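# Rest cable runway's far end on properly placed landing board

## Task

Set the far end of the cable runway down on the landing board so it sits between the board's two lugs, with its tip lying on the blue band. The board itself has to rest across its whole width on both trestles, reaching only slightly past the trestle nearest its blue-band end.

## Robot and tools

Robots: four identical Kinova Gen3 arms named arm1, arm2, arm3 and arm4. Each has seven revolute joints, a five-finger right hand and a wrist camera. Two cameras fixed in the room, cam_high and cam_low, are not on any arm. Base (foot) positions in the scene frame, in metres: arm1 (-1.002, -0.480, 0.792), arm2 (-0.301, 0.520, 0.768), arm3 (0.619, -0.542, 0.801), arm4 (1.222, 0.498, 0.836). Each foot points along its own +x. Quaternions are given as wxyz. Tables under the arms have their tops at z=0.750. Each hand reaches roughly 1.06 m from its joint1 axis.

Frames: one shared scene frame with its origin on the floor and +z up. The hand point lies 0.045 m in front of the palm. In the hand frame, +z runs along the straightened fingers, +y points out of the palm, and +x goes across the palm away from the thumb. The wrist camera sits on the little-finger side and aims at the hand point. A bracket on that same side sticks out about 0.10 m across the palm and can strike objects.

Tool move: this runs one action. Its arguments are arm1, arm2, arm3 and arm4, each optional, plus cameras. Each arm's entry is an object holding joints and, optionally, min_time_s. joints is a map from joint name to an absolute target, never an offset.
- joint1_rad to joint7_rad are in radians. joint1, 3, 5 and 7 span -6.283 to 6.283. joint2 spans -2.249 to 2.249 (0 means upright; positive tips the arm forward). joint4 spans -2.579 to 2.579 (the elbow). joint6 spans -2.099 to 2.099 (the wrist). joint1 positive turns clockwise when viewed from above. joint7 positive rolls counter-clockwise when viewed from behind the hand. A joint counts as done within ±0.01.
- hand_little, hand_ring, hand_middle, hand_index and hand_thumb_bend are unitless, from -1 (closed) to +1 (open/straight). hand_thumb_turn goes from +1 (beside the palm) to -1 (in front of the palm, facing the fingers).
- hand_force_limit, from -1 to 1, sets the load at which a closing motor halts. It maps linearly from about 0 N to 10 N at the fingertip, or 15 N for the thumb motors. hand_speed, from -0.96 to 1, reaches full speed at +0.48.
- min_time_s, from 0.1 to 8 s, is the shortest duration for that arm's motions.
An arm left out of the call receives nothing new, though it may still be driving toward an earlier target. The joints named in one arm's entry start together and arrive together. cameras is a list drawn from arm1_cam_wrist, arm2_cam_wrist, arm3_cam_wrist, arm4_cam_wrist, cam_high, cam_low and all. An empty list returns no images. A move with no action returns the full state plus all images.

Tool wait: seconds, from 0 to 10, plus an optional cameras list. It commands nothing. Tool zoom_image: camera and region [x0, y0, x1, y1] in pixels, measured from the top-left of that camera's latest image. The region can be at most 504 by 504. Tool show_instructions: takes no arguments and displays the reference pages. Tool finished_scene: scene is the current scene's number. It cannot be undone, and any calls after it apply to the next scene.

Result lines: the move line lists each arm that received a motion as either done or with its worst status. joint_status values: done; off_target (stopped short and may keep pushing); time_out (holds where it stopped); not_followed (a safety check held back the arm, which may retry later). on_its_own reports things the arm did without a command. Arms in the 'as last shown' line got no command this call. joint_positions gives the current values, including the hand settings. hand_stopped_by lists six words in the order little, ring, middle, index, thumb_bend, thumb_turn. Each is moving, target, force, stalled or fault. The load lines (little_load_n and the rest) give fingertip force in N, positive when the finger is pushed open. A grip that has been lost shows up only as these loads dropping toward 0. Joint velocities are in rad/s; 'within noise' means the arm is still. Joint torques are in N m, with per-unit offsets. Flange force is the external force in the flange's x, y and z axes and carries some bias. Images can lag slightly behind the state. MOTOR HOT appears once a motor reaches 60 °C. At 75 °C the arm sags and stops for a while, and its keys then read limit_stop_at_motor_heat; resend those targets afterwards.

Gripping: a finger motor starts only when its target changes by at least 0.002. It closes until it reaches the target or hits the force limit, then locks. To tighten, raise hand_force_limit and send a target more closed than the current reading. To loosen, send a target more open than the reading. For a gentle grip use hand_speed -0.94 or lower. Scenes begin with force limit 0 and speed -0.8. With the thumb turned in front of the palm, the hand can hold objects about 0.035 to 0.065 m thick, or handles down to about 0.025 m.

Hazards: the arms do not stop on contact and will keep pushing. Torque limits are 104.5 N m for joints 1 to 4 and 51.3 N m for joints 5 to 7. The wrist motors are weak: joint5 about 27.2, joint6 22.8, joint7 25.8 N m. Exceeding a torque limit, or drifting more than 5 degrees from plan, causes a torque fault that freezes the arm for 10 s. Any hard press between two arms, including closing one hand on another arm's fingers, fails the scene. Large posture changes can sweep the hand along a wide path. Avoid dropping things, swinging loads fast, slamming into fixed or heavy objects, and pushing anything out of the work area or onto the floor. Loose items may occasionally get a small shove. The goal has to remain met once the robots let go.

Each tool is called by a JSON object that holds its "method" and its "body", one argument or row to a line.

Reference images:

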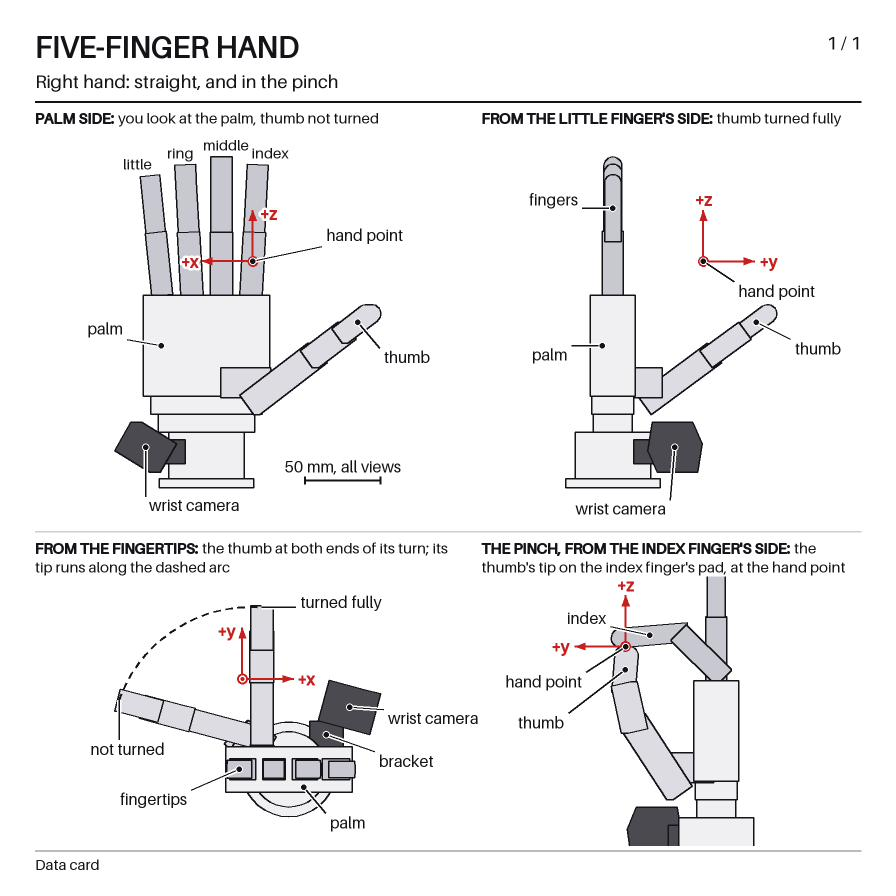

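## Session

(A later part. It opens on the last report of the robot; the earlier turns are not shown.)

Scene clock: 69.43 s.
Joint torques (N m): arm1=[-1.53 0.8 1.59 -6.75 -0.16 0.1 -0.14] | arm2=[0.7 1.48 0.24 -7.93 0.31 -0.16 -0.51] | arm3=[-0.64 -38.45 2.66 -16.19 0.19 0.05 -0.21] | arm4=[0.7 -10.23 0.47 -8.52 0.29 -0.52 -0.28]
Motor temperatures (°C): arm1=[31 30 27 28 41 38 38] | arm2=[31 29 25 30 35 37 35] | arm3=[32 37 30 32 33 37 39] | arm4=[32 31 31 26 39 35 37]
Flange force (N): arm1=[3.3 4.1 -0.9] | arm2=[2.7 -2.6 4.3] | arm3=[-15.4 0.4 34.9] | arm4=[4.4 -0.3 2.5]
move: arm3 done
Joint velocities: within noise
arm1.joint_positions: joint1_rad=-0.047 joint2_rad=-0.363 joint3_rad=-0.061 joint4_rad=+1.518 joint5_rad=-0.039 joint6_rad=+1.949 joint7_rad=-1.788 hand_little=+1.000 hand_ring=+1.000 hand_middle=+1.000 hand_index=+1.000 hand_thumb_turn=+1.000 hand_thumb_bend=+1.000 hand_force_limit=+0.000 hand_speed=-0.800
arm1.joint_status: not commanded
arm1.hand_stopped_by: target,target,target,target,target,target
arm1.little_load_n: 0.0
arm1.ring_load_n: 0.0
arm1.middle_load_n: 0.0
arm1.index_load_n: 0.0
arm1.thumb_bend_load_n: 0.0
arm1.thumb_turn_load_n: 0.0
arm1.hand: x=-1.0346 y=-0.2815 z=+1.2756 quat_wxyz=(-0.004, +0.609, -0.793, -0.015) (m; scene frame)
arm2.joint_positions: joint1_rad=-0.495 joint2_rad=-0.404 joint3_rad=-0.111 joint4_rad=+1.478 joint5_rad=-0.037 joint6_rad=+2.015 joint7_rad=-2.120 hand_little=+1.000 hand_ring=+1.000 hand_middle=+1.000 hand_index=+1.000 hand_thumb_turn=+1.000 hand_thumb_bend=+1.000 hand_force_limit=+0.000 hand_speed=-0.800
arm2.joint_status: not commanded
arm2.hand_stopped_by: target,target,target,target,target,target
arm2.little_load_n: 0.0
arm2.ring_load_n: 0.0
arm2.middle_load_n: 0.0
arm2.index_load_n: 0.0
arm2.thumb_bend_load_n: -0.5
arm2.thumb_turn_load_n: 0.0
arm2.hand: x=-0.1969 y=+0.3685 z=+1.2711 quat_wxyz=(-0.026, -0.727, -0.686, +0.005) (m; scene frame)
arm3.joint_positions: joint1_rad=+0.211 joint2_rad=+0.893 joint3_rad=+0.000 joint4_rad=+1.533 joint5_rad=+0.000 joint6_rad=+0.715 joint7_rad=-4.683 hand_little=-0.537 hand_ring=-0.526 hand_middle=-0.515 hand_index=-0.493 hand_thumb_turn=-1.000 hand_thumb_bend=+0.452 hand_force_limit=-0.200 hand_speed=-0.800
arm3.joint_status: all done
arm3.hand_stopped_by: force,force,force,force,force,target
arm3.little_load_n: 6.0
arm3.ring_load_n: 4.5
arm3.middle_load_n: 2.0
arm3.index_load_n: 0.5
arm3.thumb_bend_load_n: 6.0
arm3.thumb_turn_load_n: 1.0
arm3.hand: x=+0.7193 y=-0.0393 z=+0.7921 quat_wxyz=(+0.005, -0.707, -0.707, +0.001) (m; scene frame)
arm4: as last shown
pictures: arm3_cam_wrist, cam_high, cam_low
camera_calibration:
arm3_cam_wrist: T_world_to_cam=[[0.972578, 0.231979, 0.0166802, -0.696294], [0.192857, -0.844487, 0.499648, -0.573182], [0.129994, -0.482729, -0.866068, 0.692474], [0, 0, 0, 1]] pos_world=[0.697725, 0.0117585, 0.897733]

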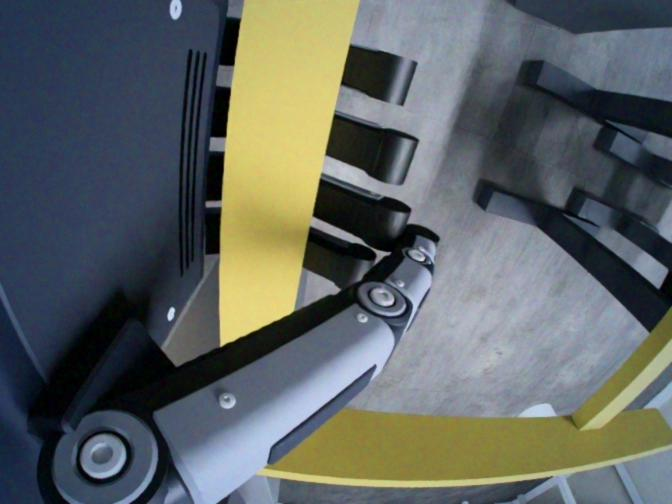

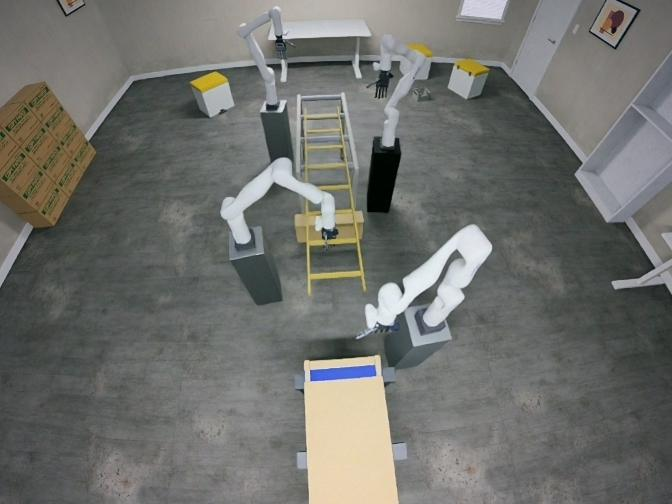

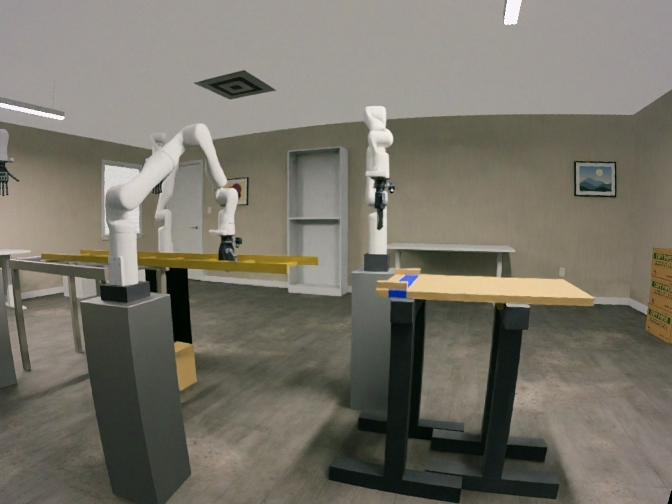

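{"method": "move", "body": {
  "arm3": {"joints": {"joint1_rad": 0.3759, "joint2_rad": 0.9149, "joint4_rad": 1.4743, "joint6_rad": 0.7524, "joint7_rad": -4.5177}, "min_time_s": 2},
  "cameras": []
}}

{"method": "move", "body": {
  "arm3": {"joints": {"joint1_rad": 0.5304, "joint2_rad": 0.9618, "joint4_rad": 1.3528, "joint6_rad": 0.8270, "joint7_rad": -4.3632}, "min_time_s": 2},
  "cameras": ["arm3_cam_wrist", "arm4_cam_wrist", "cam_low", "cam_high"]
}}

Scene clock: 72.00 s.
Joint torques (N m): arm1=[-1.51 0.71 1.62 -6.74 -0.11 0.12 -0.11] | arm2=[0.72 1.51 0.22 -7.89 0.33 -0.12 -0.49] | arm3=[-0.22 -36.32 2.8 -15.38 0.13 0.07 -0.32] | arm4=[0.68 -10.25 0.4 -8.5 0.28 -0.55 -0.28]
Motor temperatures (°C): arm1=[31 30 27 28 41 38 38] | arm2=[31 29 25 30 35 37 35] | arm3=[32 37 30 32 33 37 39] | arm4=[32 31 31 26 39 35 37]
Flange force (N): arm1=[3.1 4.3 -0.9] | arm2=[2.7 -2.6 4.3] | arm3=[-15.3 -2.8 29.3] | arm4=[4.3 -0.3 2.4]
move: arm3 done
Joint velocities: within noise
arm1, arm2: as last shown
arm2.thumb_bend_load_n: 0.0
arm3.joint_positions: joint1_rad=+0.376 joint2_rad=+0.915 joint3_rad=+0.000 joint4_rad=+1.474 joint5_rad=+0.000 joint6_rad=+0.752 joint7_rad=-4.518 hand_little=-0.537 hand_ring=-0.525 hand_middle=-0.515 hand_index=-0.493 hand_thumb_turn=-1.000 hand_thumb_bend=+0.452 hand_force_limit=-0.200 hand_speed=-0.800
arm3.joint_status: all done
arm3.hand_stopped_by: force,force,force,force,force,target
arm3.little_load_n: 6.0
arm3.ring_load_n: 5.0
arm3.middle_load_n: 2.0
arm3.index_load_n: 0.0
arm3.thumb_bend_load_n: 5.5
arm3.thumb_turn_load_n: 1.0
arm3.hand: x=+0.8092 y=-0.0391 z=+0.7921 quat_wxyz=(+0.005, -0.707, -0.707, +0.001) (m; scene frame)
arm4.joint_positions: joint1_rad=-0.222 joint2_rad=+0.189 joint3_rad=+0.000 joint4_rad=+2.019 joint5_rad=+0.000 joint6_rad=+0.934 joint7_rad=-1.928 hand_little=+1.000 hand_ring=+1.000 hand_middle=+1.000 hand_index=+1.000 hand_thumb_turn=+1.000 hand_thumb_bend=+1.000 hand_force_limit=+0.000 hand_speed=-0.800
arm4.joint_status: not commanded
arm4.hand_stopped_by: target,target,target,target,target,target
arm4.little_load_n: 0.0
arm4.ring_load_n: 0.0
arm4.middle_load_n: 0.0
arm4.index_load_n: 0.0
arm4.thumb_bend_load_n: 0.0
arm4.thumb_turn_load_n: 0.0
arm4.hand: x=+1.3739 y=+0.1511 z=+1.0318 quat_wxyz=(-0.008, -0.707, -0.707, +0.003) (m; scene frame)
pictures: none
No camera images: "cameras" was empty.

Scene clock: 74.30 s.
Joint torques (N m): arm1=[-1.51 0.72 1.53 -6.76 -0.2 0.13 -0.09] | arm2=[0.68 1.51 0.22 -7.89 0.31 -0.12 -0.5] | arm3=[-0.2 -39.64 2.92 -17.12 0.24 -0.2 -0.23] | arm4=[0.68 -10.25 0.4 -8.45 0.27 -0.54 -0.3]
Motor temperatures (°C): arm1=[31 30 27 28 41 38 38] | arm2=[31 29 25 30 35 37 35] | arm3=[32 37 30 32 33 37 39] | arm4=[32 31 31 26 39 35 37]
Flange force (N): arm1=[3.1 4.0 -0.8] | arm2=[2.7 -2.6 4.2] | arm3=[-15.9 -5.9 31.6] | arm4=[4.1 -0.4 2.4]
move: arm3 done
Joint velocities: within noise
arm1, arm2, arm4: as last shown
arm2.thumb_bend_load_n: -0.5
arm3.joint_positions: joint1_rad=+0.530 joint2_rad=+0.962 joint3_rad=+0.000 joint4_rad=+1.353 joint5_rad=+0.000 joint6_rad=+0.827 joint7_rad=-4.363 hand_little=-0.537 hand_ring=-0.525 hand_middle=-0.515 hand_index=-0.493 hand_thumb_turn=-1.000 hand_thumb_bend=+0.452 hand_force_limit=-0.200 hand_speed=-0.800
arm3.joint_status: all done
arm3.hand_stopped_by: force,force,force,force,force,target
arm3.little_load_n: 6.5
arm3.ring_load_n: 5.0
arm3.middle_load_n: 2.0
arm3.index_load_n: 0.0
arm3.thumb_bend_load_n: 5.5
arm3.thumb_turn_load_n: 1.0
arm3.hand: x=+0.8994 y=-0.0391 z=+0.7922 quat_wxyz=(+0.005, -0.707, -0.707, +0.001) (m; scene frame)
pictures: arm3_cam_wrist, arm4_cam_wrist, cam_high, cam_low
camera_calibration:
arm3_cam_wrist: T_world_to_cam=[[0.972559, 0.232061, 0.0166316, -0.871347], [0.192952, -0.844465, 0.499648, -0.607861], [0.129994, -0.482729, -0.866069, 0.669259], [0, 0, 0, 1]] pos_world=[0.877725, 0.0119581, 0.897833]
arm4_cam_wrist: T_world_to_cam=[[0.966175, 0.251449, 0.0572652, -1.42805], [0.182505, -0.823569, 0.537053, -0.677519], [0.182203, -0.508436, -0.841603, 0.811704], [0, 0, 0, 1]] pos_world=[1.3555, 0.213797, 1.12877]

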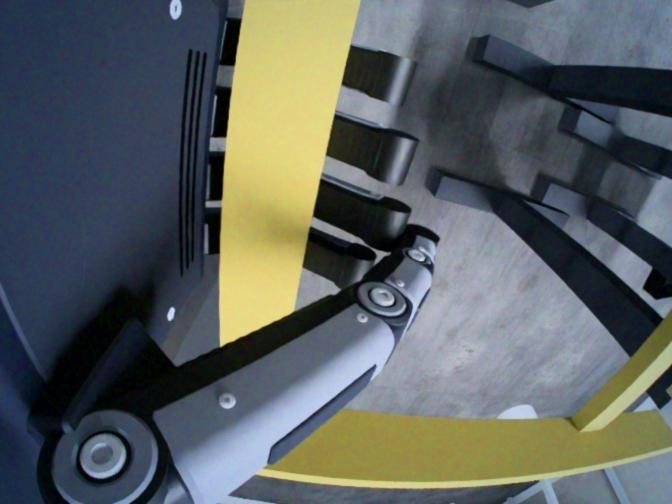

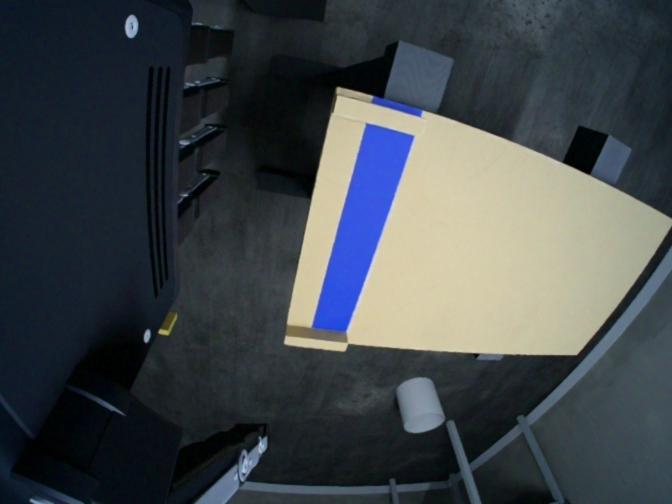

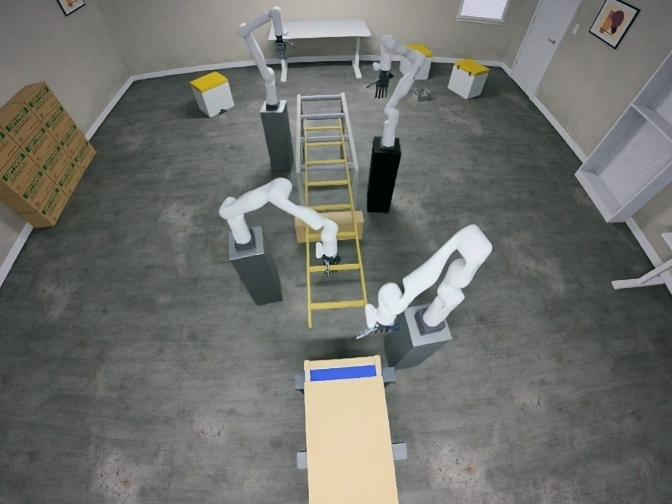

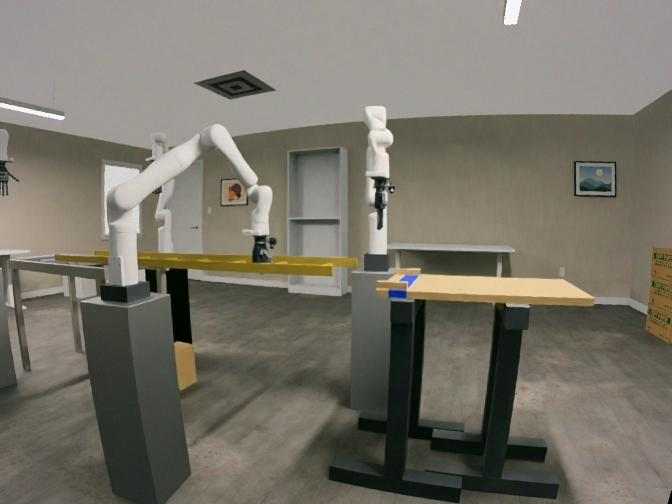

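{"method": "zoom_image", "body": {
  "camera": "cam_high",
  "region": [290, 280, 410, 400]
}}

{"method": "zoom_image", "body": {
  "camera": "cam_low",
  "region": [300, 240, 440, 320]
}}

{"method": "zoom_image", "body": {
  "camera": "cam_high",
  "region": [280, 85, 380, 215]
}}

Scaled by 4.200.

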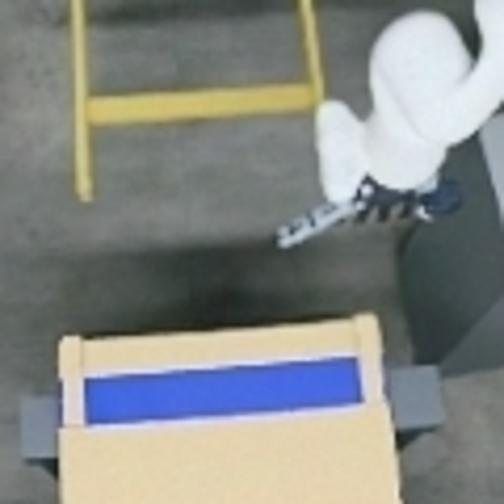

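Scaled by 3.600.

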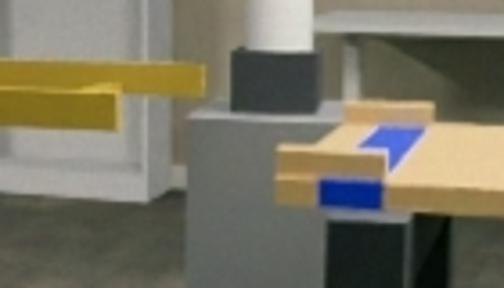

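Scaled by 3.877.

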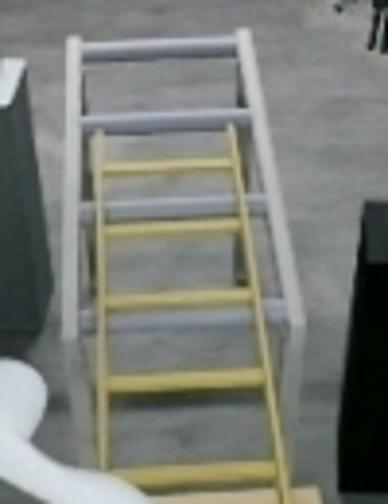

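{"method": "move", "body": {
  "arm3": {"joints": {"joint1_rad": 0.6682, "joint2_rad": 1.0188, "joint4_rad": 1.1583, "joint6_rad": 0.9645, "joint7_rad": -4.2254}, "min_time_s": 2},
  "cameras": []
}}

{"method": "move", "body": {
  "arm3": {"joints": {"joint1_rad": 0.7502, "joint2_rad": 1.0928, "joint4_rad": 0.9815, "joint6_rad": 1.0673, "joint7_rad": -4.1434}, "min_time_s": 2},
  "cameras": ["arm4_cam_wrist", "cam_low", "cam_high"]
}}

{"method": "zoom_image", "body": {
  "camera": "cam_high",
  "region": [290, 310, 410, 430]
}}

{"method": "zoom_image", "body": {
  "camera": "cam_low",
  "region": [320, 240, 460, 320]
}}

{"method": "zoom_image", "body": {
  "camera": "arm4_cam_wrist",
  "region": [160, 60, 440, 360]
}}

Scene clock: 77.67 s.
Joint torques (N m): arm1=[-1.46 0.73 1.57 -6.75 -0.17 0.15 -0.08] | arm2=[0.69 1.49 0.24 -7.89 0.32 -0.13 -0.49] | arm3=[0.04 -43.69 2.97 -19.65 0.25 -0.54 -0.25] | arm4=[0.67 -10.24 0.41 -8.5 0.27 -0.54 -0.29]
Motor temperatures (°C): arm1=[31 30 27 28 41 38 38] | arm2=[31 29 25 30 35 37 35] | arm3=[32 38 30 32 33 37 39] | arm4=[32 31 31 26 39 35 37]
Flange force (N): arm1=[3.1 4.2 -0.8] | arm2=[2.7 -2.5 4.2] | arm3=[-17.6 -10.1 34.0] | arm4=[4.3 -0.4 2.5]
move: arm3 done
Joint velocities: within noise
arm1, arm2, arm4: as last shown
arm1.index_load_n: -0.5
arm2.thumb_bend_load_n: 0.0
arm3.joint_positions: joint1_rad=+0.668 joint2_rad=+1.019 joint3_rad=+0.000 joint4_rad=+1.158 joint5_rad=+0.000 joint6_rad=+0.965 joint7_rad=-4.225 hand_little=-0.537 hand_ring=-0.525 hand_middle=-0.515 hand_index=-0.493 hand_thumb_turn=-1.000 hand_thumb_bend=+0.452 hand_force_limit=-0.200 hand_speed=-0.800
arm3.joint_status: all done
arm3.hand_stopped_by: force,force,force,force,force,target
arm3.little_load_n: 6.5
arm3.ring_load_n: 5.0
arm3.middle_load_n: 2.0
arm3.index_load_n: 0.0
arm3.thumb_bend_load_n: 6.0
arm3.thumb_turn_load_n: 1.0
arm3.hand: x=+0.9895 y=-0.0390 z=+0.8051 quat_wxyz=(+0.005, -0.707, -0.707, +0.001) (m; scene frame)
pictures: none
No camera images: "cameras" was empty.

Scene clock: 79.97 s.
Joint torques (N m): arm1=[-1.49 0.75 1.6 -6.74 -0.16 0.11 -0.1] | arm2=[0.69 1.49 0.26 -7.89 0.3 -0.14 -0.49] | arm3=[-0.06 -46.66 2.85 -21.02 0.24 -0.61 -0.21] | arm4=[0.7 -10.2 0.42 -8.47 0.26 -0.53 -0.28]
Motor temperatures (°C): arm1=[31 30 27 28 41 38 38] | arm2=[31 29 25 30 35 37 35] | arm3=[32 38 30 32 33 37 39] | arm4=[32 31 31 26 39 35 37]
Flange force (N): arm1=[3.2 4.3 -1.0] | arm2=[2.7 -2.5 4.2] | arm3=[-19.5 -13.3 35.2] | arm4=[4.3 -0.3 2.3]
move: arm3 done
Joint velocities: within noise
arm1, arm2, arm4: as last shown
arm1.index_load_n: 0.0
arm1.thumb_bend_load_n: -0.5
arm3.joint_positions: joint1_rad=+0.750 joint2_rad=+1.093 joint3_rad=+0.000 joint4_rad=+0.982 joint5_rad=+0.000 joint6_rad=+1.067 joint7_rad=-4.143 hand_little=-0.537 hand_ring=-0.525 hand_middle=-0.515 hand_index=-0.493 hand_thumb_turn=-1.000 hand_thumb_bend=+0.452 hand_force_limit=-0.200 hand_speed=-0.800
arm3.joint_status: all done
arm3.hand_stopped_by: force,force,force,force,force,target
arm3.little_load_n: 6.5
arm3.ring_load_n: 5.0
arm3.middle_load_n: 1.5
arm3.index_load_n: 0.0
arm3.thumb_bend_load_n: 6.0
arm3.thumb_turn_load_n: 1.0
arm3.hand: x=+1.0495 y=-0.0390 z=+0.8051 quat_wxyz=(+0.005, -0.707, -0.707, +0.001) (m; scene frame)
arm4.thumb_turn_load_n: 0.5
pictures: arm4_cam_wrist, cam_high, cam_low
camera_calibration:
arm4_cam_wrist: T_world_to_cam=[[0.966175, 0.251449, 0.0572652, -1.42805], [0.182505, -0.823569, 0.537053, -0.677519], [0.182203, -0.508436, -0.841603, 0.811704], [0, 0, 0, 1]] pos_world=[1.3555, 0.213797, 1.12877]

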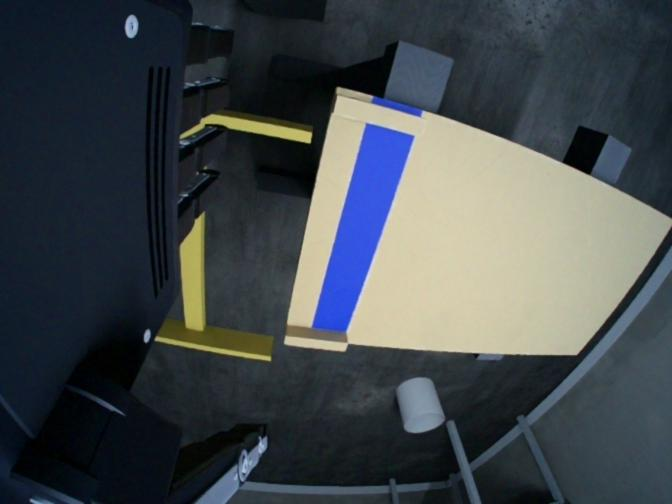

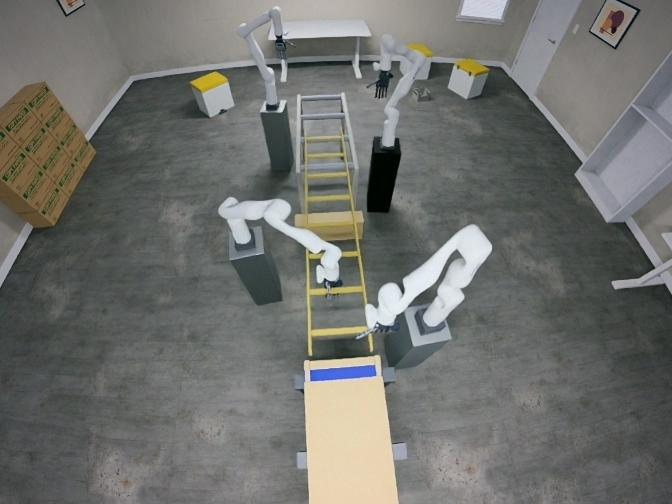

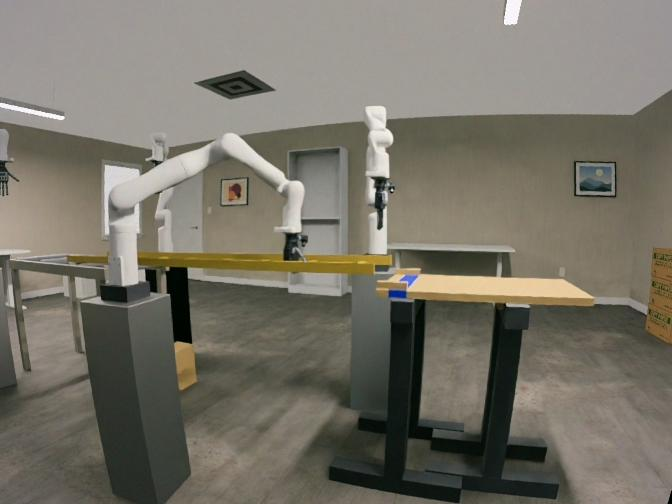

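Scaled by 4.200.

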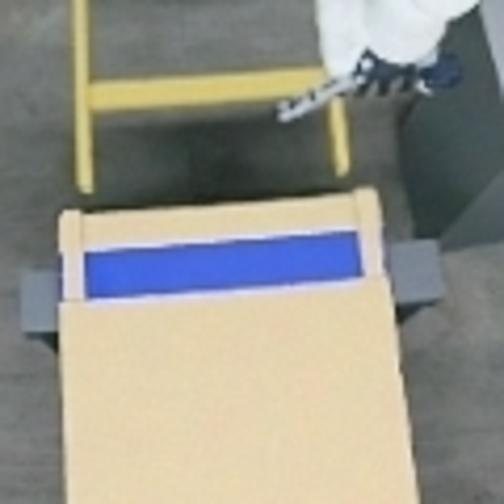

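Scaled by 3.600.

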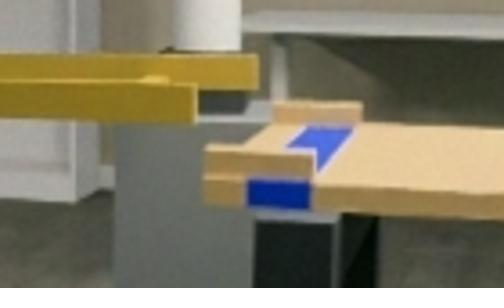

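Scaled by 1.680 from the camera's 672x504 image, which has a finer 960x720 frame.

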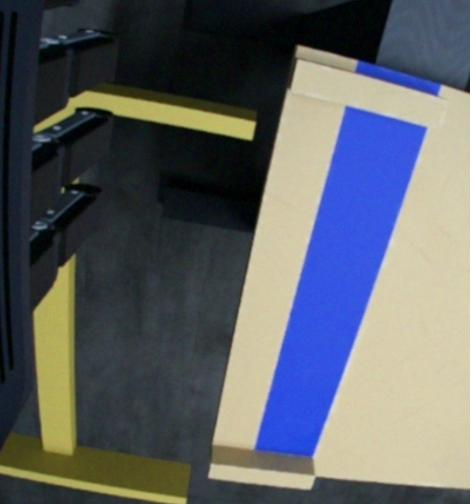

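{"method": "zoom_image", "body": {
  "camera": "arm4_cam_wrist",
  "region": [240, 90, 340, 165]
}}

{"method": "zoom_image", "body": {
  "camera": "arm4_cam_wrist",
  "region": [200, 300, 300, 375]
}}

Scaled by 5.040 from the camera's 672x504 image, which has a finer 960x720 frame.

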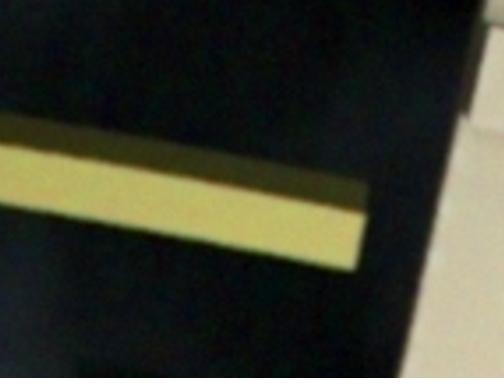

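Scaled by 5.040 from the camera's 672x504 image, which has a finer 960x720 frame.

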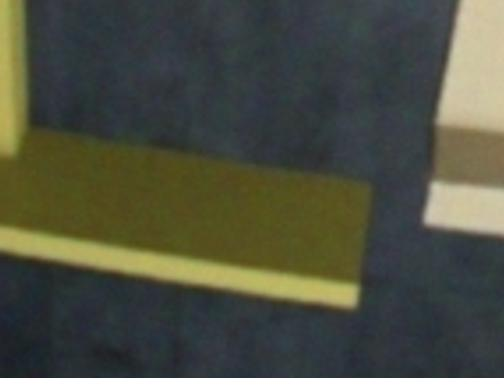

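{"method": "move", "body": {
  "arm3": {"joints": {"joint1_rad": 0.8033, "joint2_rad": 1.1738, "joint4_rad": 0.7899, "joint6_rad": 1.1779, "joint7_rad": -4.0902}, "min_time_s": 1.5},
  "cameras": []
}}

{"method": "move", "body": {
  "arm3": {"joints": {"joint1_rad": 0.8501, "joint2_rad": 1.2781, "joint4_rad": 0.5458, "joint6_rad": 1.3177, "joint7_rad": -4.0435}, "min_time_s": 2},
  "cameras": ["arm4_cam_wrist", "cam_low", "cam_high"]
}}

{"method": "zoom_image", "body": {
  "camera": "cam_high",
  "region": [290, 310, 410, 430]
}}

{"method": "zoom_image", "body": {
  "camera": "cam_low",
  "region": [340, 240, 460, 320]
}}

{"method": "zoom_image", "body": {
  "camera": "arm4_cam_wrist",
  "region": [310, 80, 430, 170]
}}

{"method": "zoom_image", "body": {
  "camera": "arm4_cam_wrist",
  "region": [260, 290, 380, 380]
}}

Scene clock: 82.70 s.
Joint torques (N m): arm1=[-1.53 0.69 1.58 -6.7 -0.16 0.13 -0.12] | arm2=[0.69 1.53 0.27 -7.91 0.31 -0.12 -0.5] | arm3=[-0.75 -49.56 2.33 -22.68 -0.06 -0.98 -0.26] | arm4=[0.67 -10.23 0.4 -8.48 0.29 -0.51 -0.27]
Motor temperatures (°C): arm1=[31 30 27 28 41 38 38] | arm2=[31 29 25 30 35 37 35] | arm3=[32 39 30 32 33 37 39] | arm4=[32 31 31 26 39 35 37]
Flange force (N): arm1=[2.9 4.2 -1.1] | arm2=[2.8 -2.5 4.4] | arm3=[-24.6 -17.6 36.3] | arm4=[4.3 -0.3 2.5]
move: arm3 done
Joint velocities: within noise
arm1, arm2, arm4: as last shown
arm1.ring_load_n: 0.5
arm1.thumb_bend_load_n: 0.0
arm3.joint_positions: joint1_rad=+0.803 joint2_rad=+1.174 joint3_rad=+0.000 joint4_rad=+0.790 joint5_rad=+0.000 joint6_rad=+1.178 joint7_rad=-4.090 hand_little=-0.537 hand_ring=-0.525 hand_middle=-0.515 hand_index=-0.493 hand_thumb_turn=-1.000 hand_thumb_bend=+0.452 hand_force_limit=-0.200 hand_speed=-0.800
arm3.joint_status: all done
arm3.hand_stopped_by: force,force,force,force,force,target
arm3.little_load_n: 7.0
arm3.ring_load_n: 5.0
arm3.middle_load_n: 2.0
arm3.index_load_n: 0.5
arm3.thumb_bend_load_n: 6.0
arm3.thumb_turn_load_n: 1.0
arm3.hand: x=+1.0945 y=-0.0354 z=+0.8052 quat_wxyz=(+0.005, -0.707, -0.707, +0.001) (m; scene frame)
arm4.thumb_turn_load_n: 0.0
pictures: none
No camera images: "cameras" was empty.

Scene clock: 85.00 s.
Joint torques (N m): arm1=[-1.49 0.7 1.58 -6.7 -0.19 0.11 -0.12] | arm2=[0.67 1.51 0.19 -7.9 0.29 -0.17 -0.5] | arm3=[-8.06 -50.25 -1.74 -20.94 -2.5 1.17 -0.02] | arm4=[0.69 -10.27 0.38 -8.47 0.28 -0.53 -0.28]
Motor temperatures (°C): arm1=[31 30 27 28 41 38 38] | arm2=[31 29 25 30 35 37 35] | arm3=[32 40 30 32 33 37 39] | arm4=[32 31 31 26 39 35 37]
Flange force (N): arm1=[3.0 4.1 -1.1] | arm2=[2.7 -2.8 4.2] | arm3=[-33.8 -14.1 37.7] | arm4=[4.2 -0.3 2.5]
move: arm3 done
Joint velocities: within noise
arm1, arm2, arm4: as last shown
arm1.ring_load_n: 0.0
arm3.joint_positions: joint1_rad=+0.850 joint2_rad=+1.278 joint3_rad=+0.000 joint4_rad=+0.546 joint5_rad=+0.000 joint6_rad=+1.318 joint7_rad=-4.043 hand_little=-0.537 hand_ring=-0.525 hand_middle=-0.515 hand_index=-0.493 hand_thumb_turn=-1.000 hand_thumb_bend=+0.452 hand_force_limit=-0.200 hand_speed=-0.800
arm3.joint_status: all done
arm3.hand_stopped_by: force,force,force,force,force,target
arm3.little_load_n: 9.0
arm3.ring_load_n: 7.0
arm3.middle_load_n: 2.5
arm3.index_load_n: 0.0
arm3.thumb_bend_load_n: 5.5
arm3.thumb_turn_load_n: 1.0
arm3.hand: x=+1.1372 y=-0.0329 z=+0.8054 quat_wxyz=(+0.004, -0.707, -0.707, +0.001) (m; scene frame)
pictures: arm4_cam_wrist, cam_high, cam_low
camera_calibration:
arm4_cam_wrist: T_world_to_cam=[[0.966175, 0.251449, 0.0572652, -1.42805], [0.182505, -0.823569, 0.537053, -0.677519], [0.182203, -0.508436, -0.841603, 0.811704], [0, 0, 0, 1]] pos_world=[1.3555, 0.213797, 1.12877]

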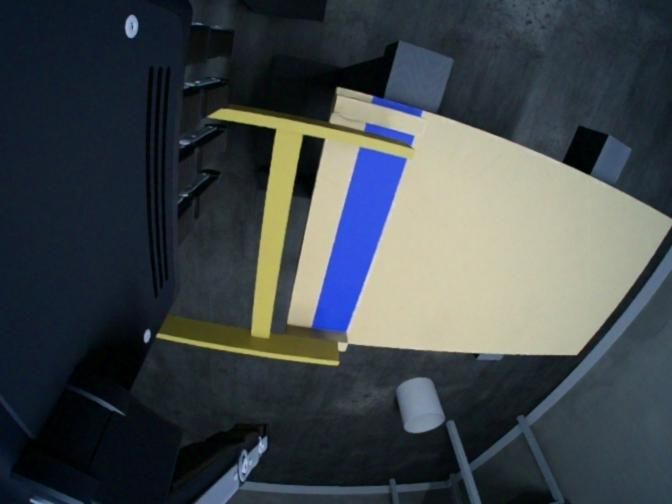

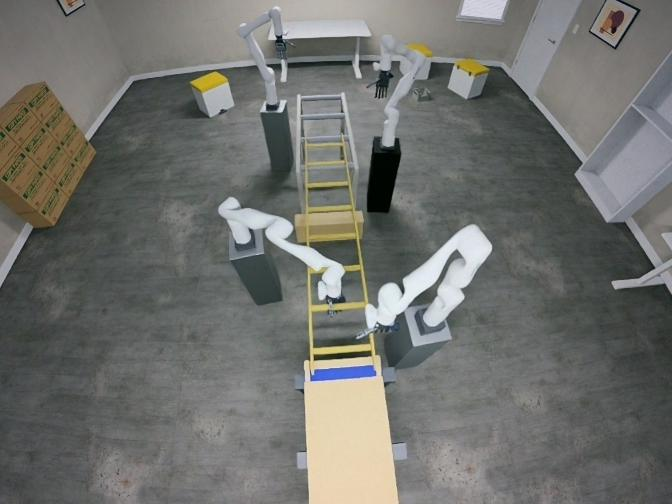

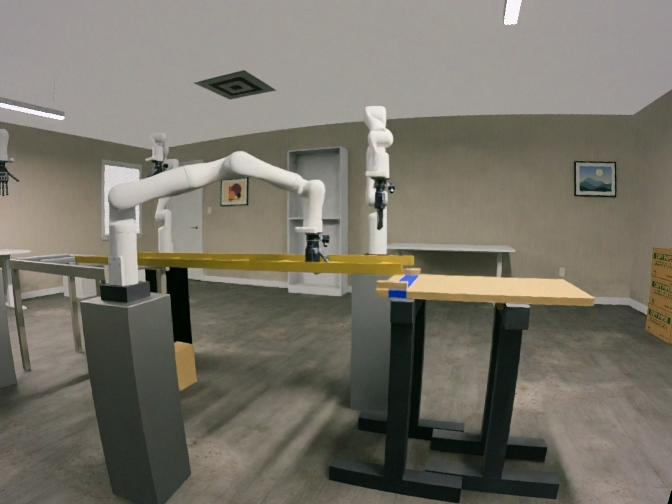

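Scaled by 4.200.

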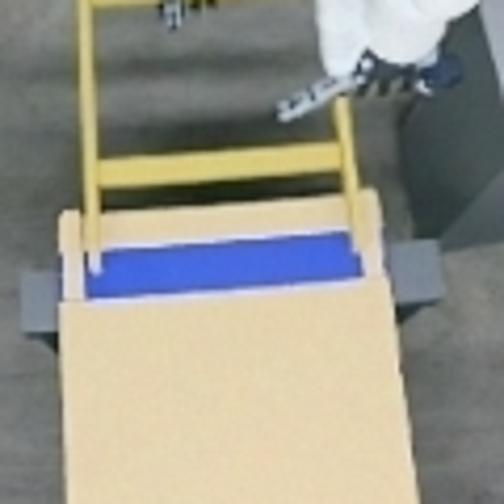

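Scaled by 4.200.

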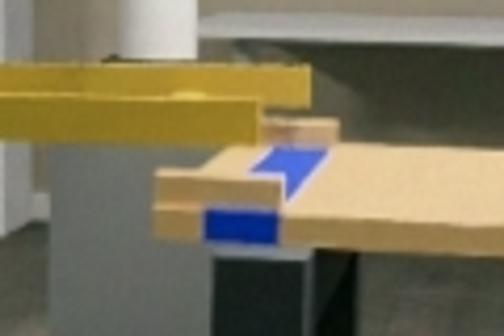

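Scaled by 4.200 from the camera's 672x504 image, which has a finer 960x720 frame.

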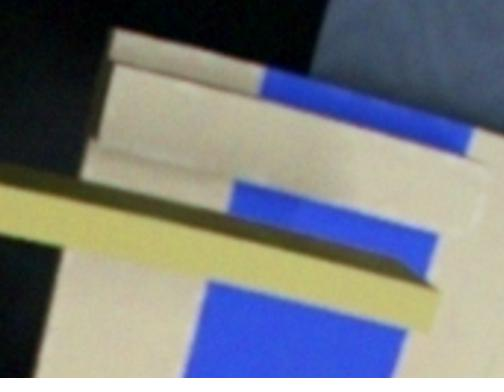

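Scaled by 4.200 from the camera's 672x504 image, which has a finer 960x720 frame.

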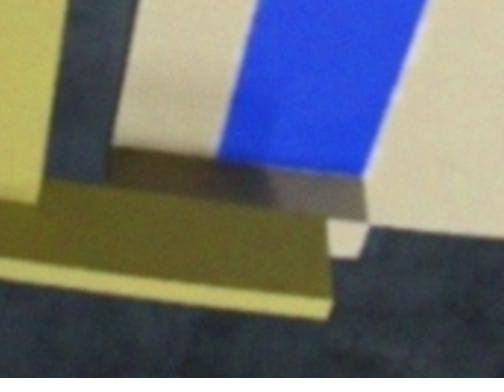

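{"method": "move", "body": {
  "arm3": {"joints": {"joint1_rad": 0.8518, "joint2_rad": 1.2869, "joint4_rad": 0.5681, "joint6_rad": 1.2866, "joint7_rad": -4.0418}, "min_time_s": 2},
  "arm4": {"joints": {"joint1_rad": -0.1414, "joint2_rad": 0.386, "joint4_rad": 1.7422, "joint6_rad": 1.0134, "joint7_rad": -1.848}, "min_time_s": 2},
  "cameras": ["arm4_cam_wrist", "cam_low", "cam_high"]
}}

{"method": "zoom_image", "body": {
  "camera": "cam_low",
  "region": [340, 240, 460, 320]
}}

{"method": "zoom_image", "body": {
  "camera": "cam_high",
  "region": [290, 340, 400, 400]
}}

Scene clock: 88.33 s.
Joint torques (N m): arm1=[-1.5 0.74 1.56 -6.75 -0.2 0.09 -0.08] | arm2=[0.67 1.49 0.27 -7.88 0.31 -0.12 -0.51] | arm3=[-6.54 -49.62 -0.72 -20.41 -1.76 1.35 -0.01] | arm4=[0.65 -14.41 0.47 -8.87 0.27 -0.55 -0.3]
Motor temperatures (°C): arm1=[31 30 27 28 41 38 37] | arm2=[31 29 25 30 35 37 35] | arm3=[32 41 30 32 33 37 39] | arm4=[32 31 31 26 39 35 37]
Flange force (N): arm1=[3.1 4.1 -1.0] | arm2=[2.7 -2.5 4.2] | arm3=[-31.1 -14.8 36.4] | arm4=[4.5 -0.2 2.5]
move: arm3 done; arm4 done
Joint velocities: within noise
arm1, arm2: as last shown
arm3.joint_positions: joint1_rad=+0.852 joint2_rad=+1.287 joint3_rad=+0.000 joint4_rad=+0.568 joint5_rad=+0.000 joint6_rad=+1.287 joint7_rad=-4.042 hand_little=-0.537 hand_ring=-0.525 hand_middle=-0.515 hand_index=-0.493 hand_thumb_turn=-1.000 hand_thumb_bend=+0.452 hand_force_limit=-0.200 hand_speed=-0.800
arm3.joint_status: all done
arm3.hand_stopped_by: force,force,force,force,force,target
arm3.little_load_n: 9.0
arm3.ring_load_n: 7.0
arm3.middle_load_n: 3.0
arm3.index_load_n: 0.5
arm3.thumb_bend_load_n: 5.5
arm3.thumb_turn_load_n: 1.0
arm3.hand: x=+1.1369 y=-0.0347 z=+0.7923 quat_wxyz=(+0.005, -0.707, -0.707, +0.001) (m; scene frame)
arm4.joint_positions: joint1_rad=-0.141 joint2_rad=+0.386 joint3_rad=+0.000 joint4_rad=+1.742 joint5_rad=+0.000 joint6_rad=+1.013 joint7_rad=-1.848 hand_little=+1.000 hand_ring=+1.000 hand_middle=+1.000 hand_index=+1.000 hand_thumb_turn=+1.000 hand_thumb_bend=+1.000 hand_force_limit=+0.000 hand_speed=-0.800
arm4.joint_status: all done
arm4.hand_stopped_by: target,target,target,target,target,target
arm4.little_load_n: 0.0
arm4.ring_load_n: 0.0
arm4.middle_load_n: 0.0
arm4.index_load_n: 0.0
arm4.thumb_bend_load_n: 0.0
arm4.thumb_turn_load_n: 0.0
arm4.hand: x=+1.3736 y=+0.0548 z=+1.0306 quat_wxyz=(-0.008, -0.707, -0.707, +0.003) (m; scene frame)
pictures: arm4_cam_wrist, cam_high, cam_low
camera_calibration:
arm4_cam_wrist: T_world_to_cam=[[0.966197, 0.251349, 0.0573301, -1.40366], [0.182388, -0.8236, 0.537045, -0.755923], [0.182203, -0.508435, -0.841603, 0.761685], [0, 0, 0, 1]] pos_world=[1.3553, 0.117497, 1.12747]

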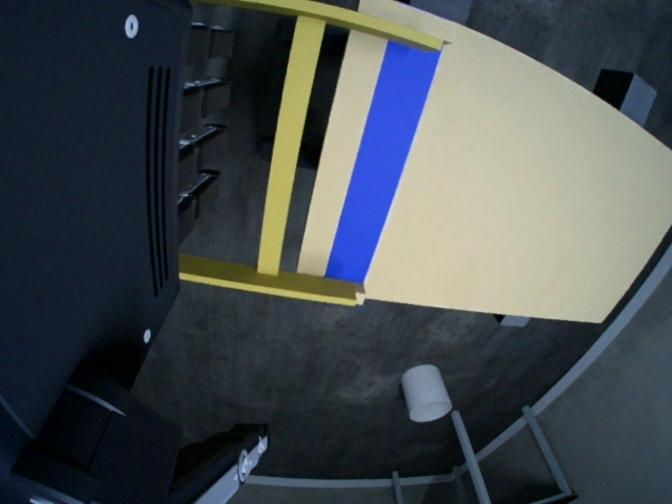

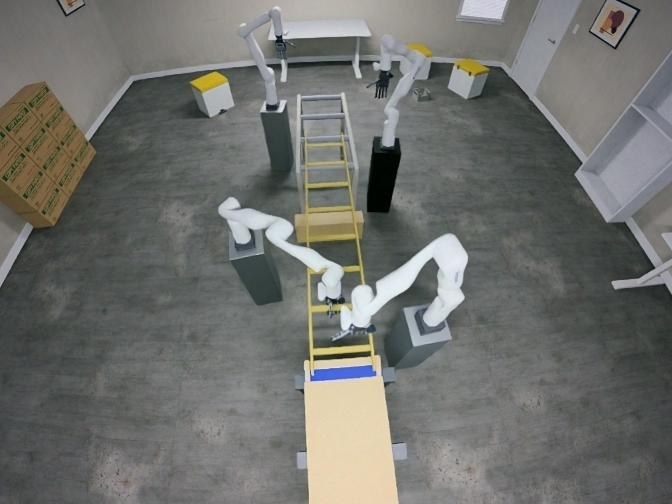

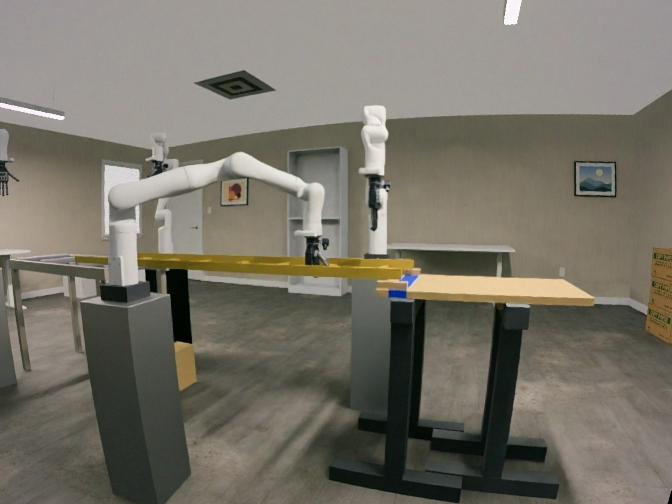

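Scaled by 4.200.

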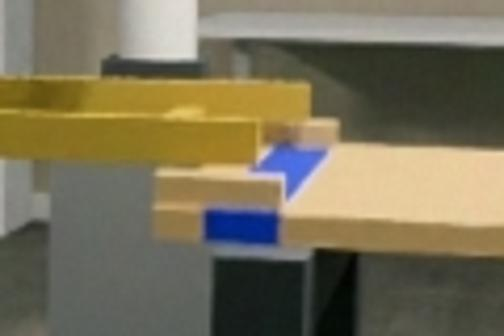

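Scaled by 4.582.

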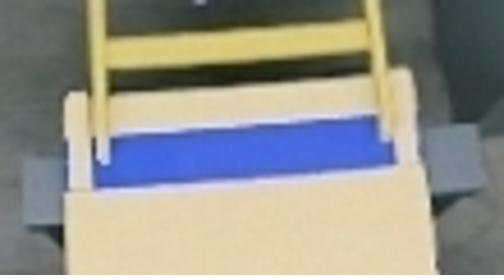

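{"method": "zoom_image", "body": {
  "camera": "arm4_cam_wrist",
  "region": [370, 0, 470, 75]
}}

{"method": "zoom_image", "body": {
  "camera": "arm4_cam_wrist",
  "region": [290, 240, 390, 315]
}}

Scaled by 5.040 from the camera's 672x504 image, which has a finer 960x720 frame.

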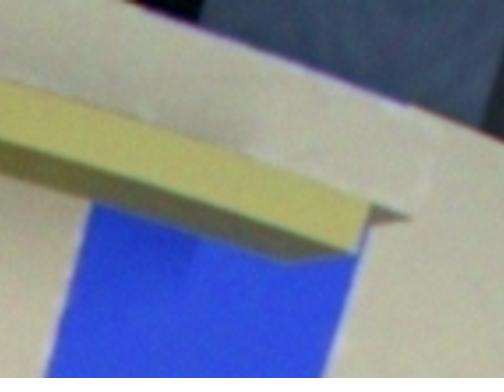

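Scaled by 5.040 from the camera's 672x504 image, which has a finer 960x720 frame.

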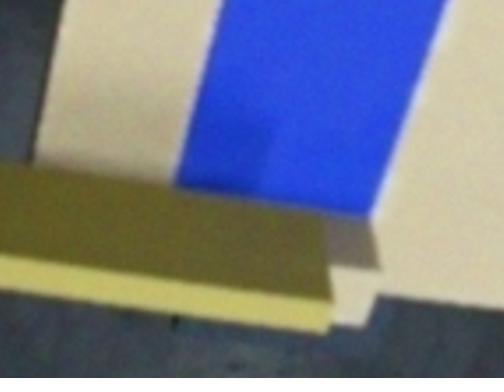

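{"method": "move", "body": {
  "arm3": {"joints": {"joint1_rad": 0.8527, "joint2_rad": 1.3058, "joint4_rad": 0.5807, "joint6_rad": 1.2551, "joint7_rad": -4.0409}, "min_time_s": 2},
  "cameras": ["arm4_cam_wrist", "cam_low", "cam_high"]
}}

{"method": "zoom_image", "body": {
  "camera": "cam_low",
  "region": [340, 240, 460, 320]
}}

{"method": "zoom_image", "body": {
  "camera": "cam_high",
  "region": [290, 340, 400, 400]
}}

{"method": "zoom_image", "body": {
  "camera": "arm4_cam_wrist",
  "region": [370, 0, 470, 75]
}}

{"method": "zoom_image", "body": {
  "camera": "arm4_cam_wrist",
  "region": [290, 240, 390, 315]
}}

Scene clock: 91.97 s.
Joint torques (N m): arm1=[-1.46 0.71 1.61 -6.77 -0.13 0.09 -0.12] | arm2=[0.72 1.53 0.21 -7.9 0.32 -0.15 -0.48] | arm3=[-0.77 -46.17 2.52 -20.35 0.21 -0.35 -0.22] | arm4=[0.65 -14.37 0.47 -8.89 0.29 -0.55 -0.26]
Motor temperatures (°C): arm1=[31 30 27 28 41 38 37] | arm2=[31 29 25 30 35 37 35] | arm3=[32 42 30 32 33 37 39] | arm4=[32 31 31 26 39 35 37]
Flange force (N): arm1=[3.1 4.2 -0.9] | arm2=[2.8 -2.6 4.2] | arm3=[-30.1 -24.3 28.4] | arm4=[4.7 -0.2 2.5]
move: arm3 done
Joint velocities: within noise
arm1.joint_positions: joint1_rad=-0.047 joint2_rad=-0.363 joint3_rad=-0.061 joint4_rad=+1.518 joint5_rad=-0.039 joint6_rad=+1.949 joint7_rad=-1.788 hand_little=+1.000 hand_ring=+1.000 hand_middle=+1.000 hand_index=+1.000 hand_thumb_turn=+1.000 hand_thumb_bend=+1.000 hand_force_limit=+0.000 hand_speed=-0.800
arm1.joint_status: not commanded
arm1.hand_stopped_by: target,target,target,target,target,target
arm1.little_load_n: 0.0
arm1.ring_load_n: 0.0
arm1.middle_load_n: 0.0
arm1.index_load_n: 0.0
arm1.thumb_bend_load_n: 0.0
arm1.thumb_turn_load_n: 0.0
arm1.hand: x=-1.0346 y=-0.2815 z=+1.2756 quat_wxyz=(-0.004, +0.609, -0.793, -0.015) (m; scene frame)
arm2.joint_positions: joint1_rad=-0.495 joint2_rad=-0.404 joint3_rad=-0.111 joint4_rad=+1.478 joint5_rad=-0.037 joint6_rad=+2.015 joint7_rad=-2.120 hand_little=+1.000 hand_ring=+1.000 hand_middle=+1.000 hand_index=+1.000 hand_thumb_turn=+1.000 hand_thumb_bend=+1.000 hand_force_limit=+0.000 hand_speed=-0.800
arm2.joint_status: not commanded
arm2.hand_stopped_by: target,target,target,target,target,target
arm2.little_load_n: 0.0
arm2.ring_load_n: 0.0
arm2.middle_load_n: 0.0
arm2.index_load_n: 0.0
arm2.thumb_bend_load_n: 0.0
arm2.thumb_turn_load_n: 0.0
arm2.hand: x=-0.1969 y=+0.3685 z=+1.2711 quat_wxyz=(-0.026, -0.727, -0.686, +0.005) (m; scene frame)
arm3.joint_positions: joint1_rad=+0.853 joint2_rad=+1.306 joint3_rad=+0.000 joint4_rad=+0.581 joint5_rad=+0.000 joint6_rad=+1.255 joint7_rad=-4.041 hand_little=-0.537 hand_ring=-0.525 hand_middle=-0.515 hand_index=-0.493 hand_thumb_turn=-1.000 hand_thumb_bend=+0.452 hand_force_limit=-0.200 hand_speed=-0.800
arm3.joint_status: all done
arm3.hand_stopped_by: force,force,force,force,force,target
arm3.little_load_n: 6.5
arm3.ring_load_n: 6.0
arm3.middle_load_n: 2.5
arm3.index_load_n: 0.5
arm3.thumb_bend_load_n: 5.5
arm3.thumb_turn_load_n: 1.0
arm3.hand: x=+1.1368 y=-0.0357 z=+0.7752 quat_wxyz=(+0.005, -0.707, -0.707, +0.001) (m; scene frame)
arm4: as last shown
arm4.thumb_bend_load_n: -0.5
pictures: arm4_cam_wrist, cam_high, cam_low
camera_calibration:
arm4_cam_wrist: T_world_to_cam=[[0.966197, 0.251349, 0.0573301, -1.40366], [0.182388, -0.8236, 0.537045, -0.755923], [0.182203, -0.508435, -0.841603, 0.761685], [0, 0, 0, 1]] pos_world=[1.3553, 0.117497, 1.12747]

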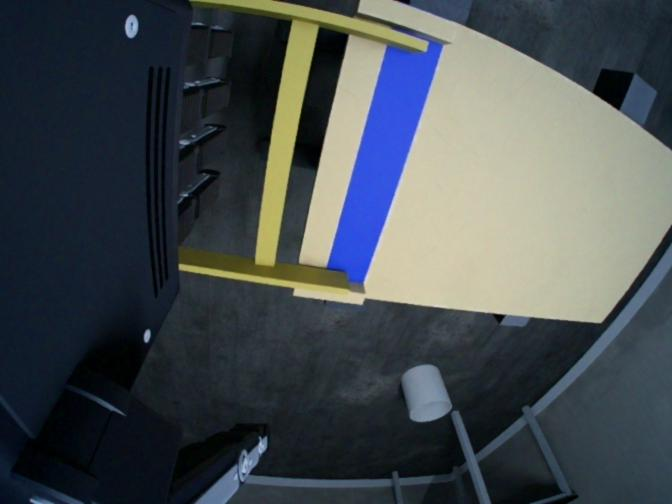

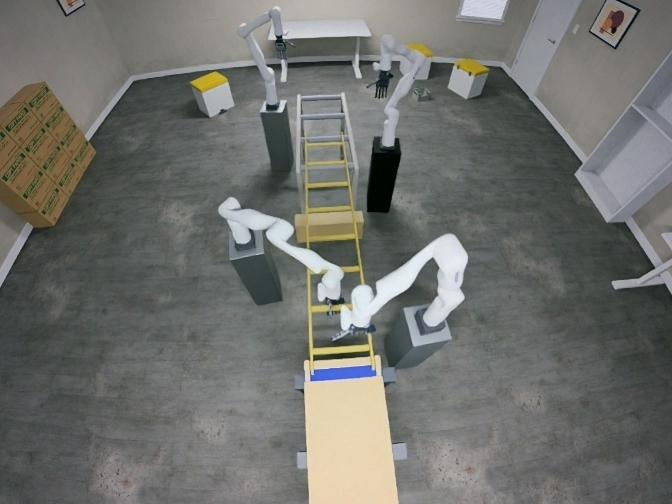

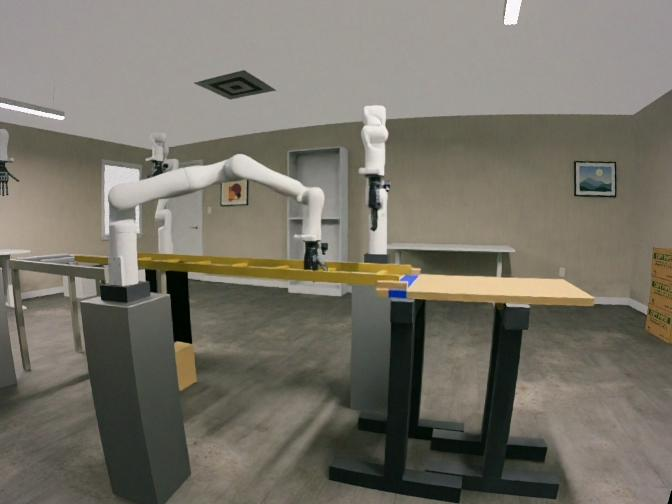

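Scaled by 4.200.

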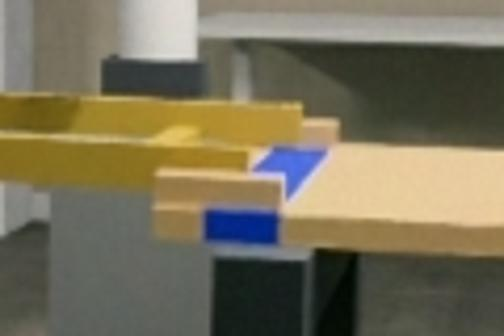

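Scaled by 4.582.

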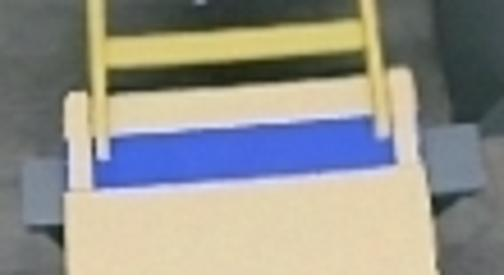

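Scaled by 5.040 from the camera's 672x504 image, which has a finer 960x720 frame.

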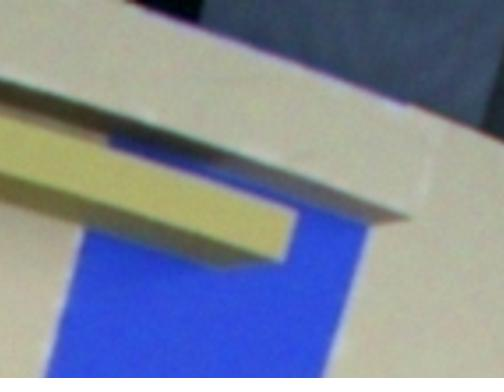

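Scaled by 5.040 from the camera's 672x504 image, which has a finer 960x720 frame.

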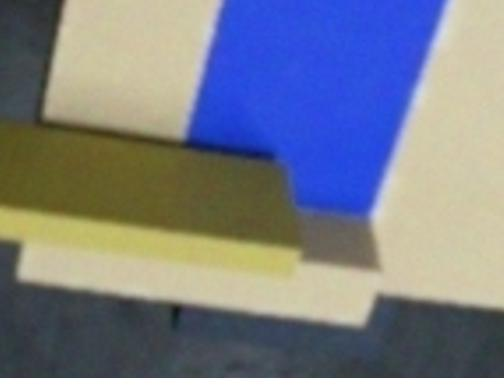

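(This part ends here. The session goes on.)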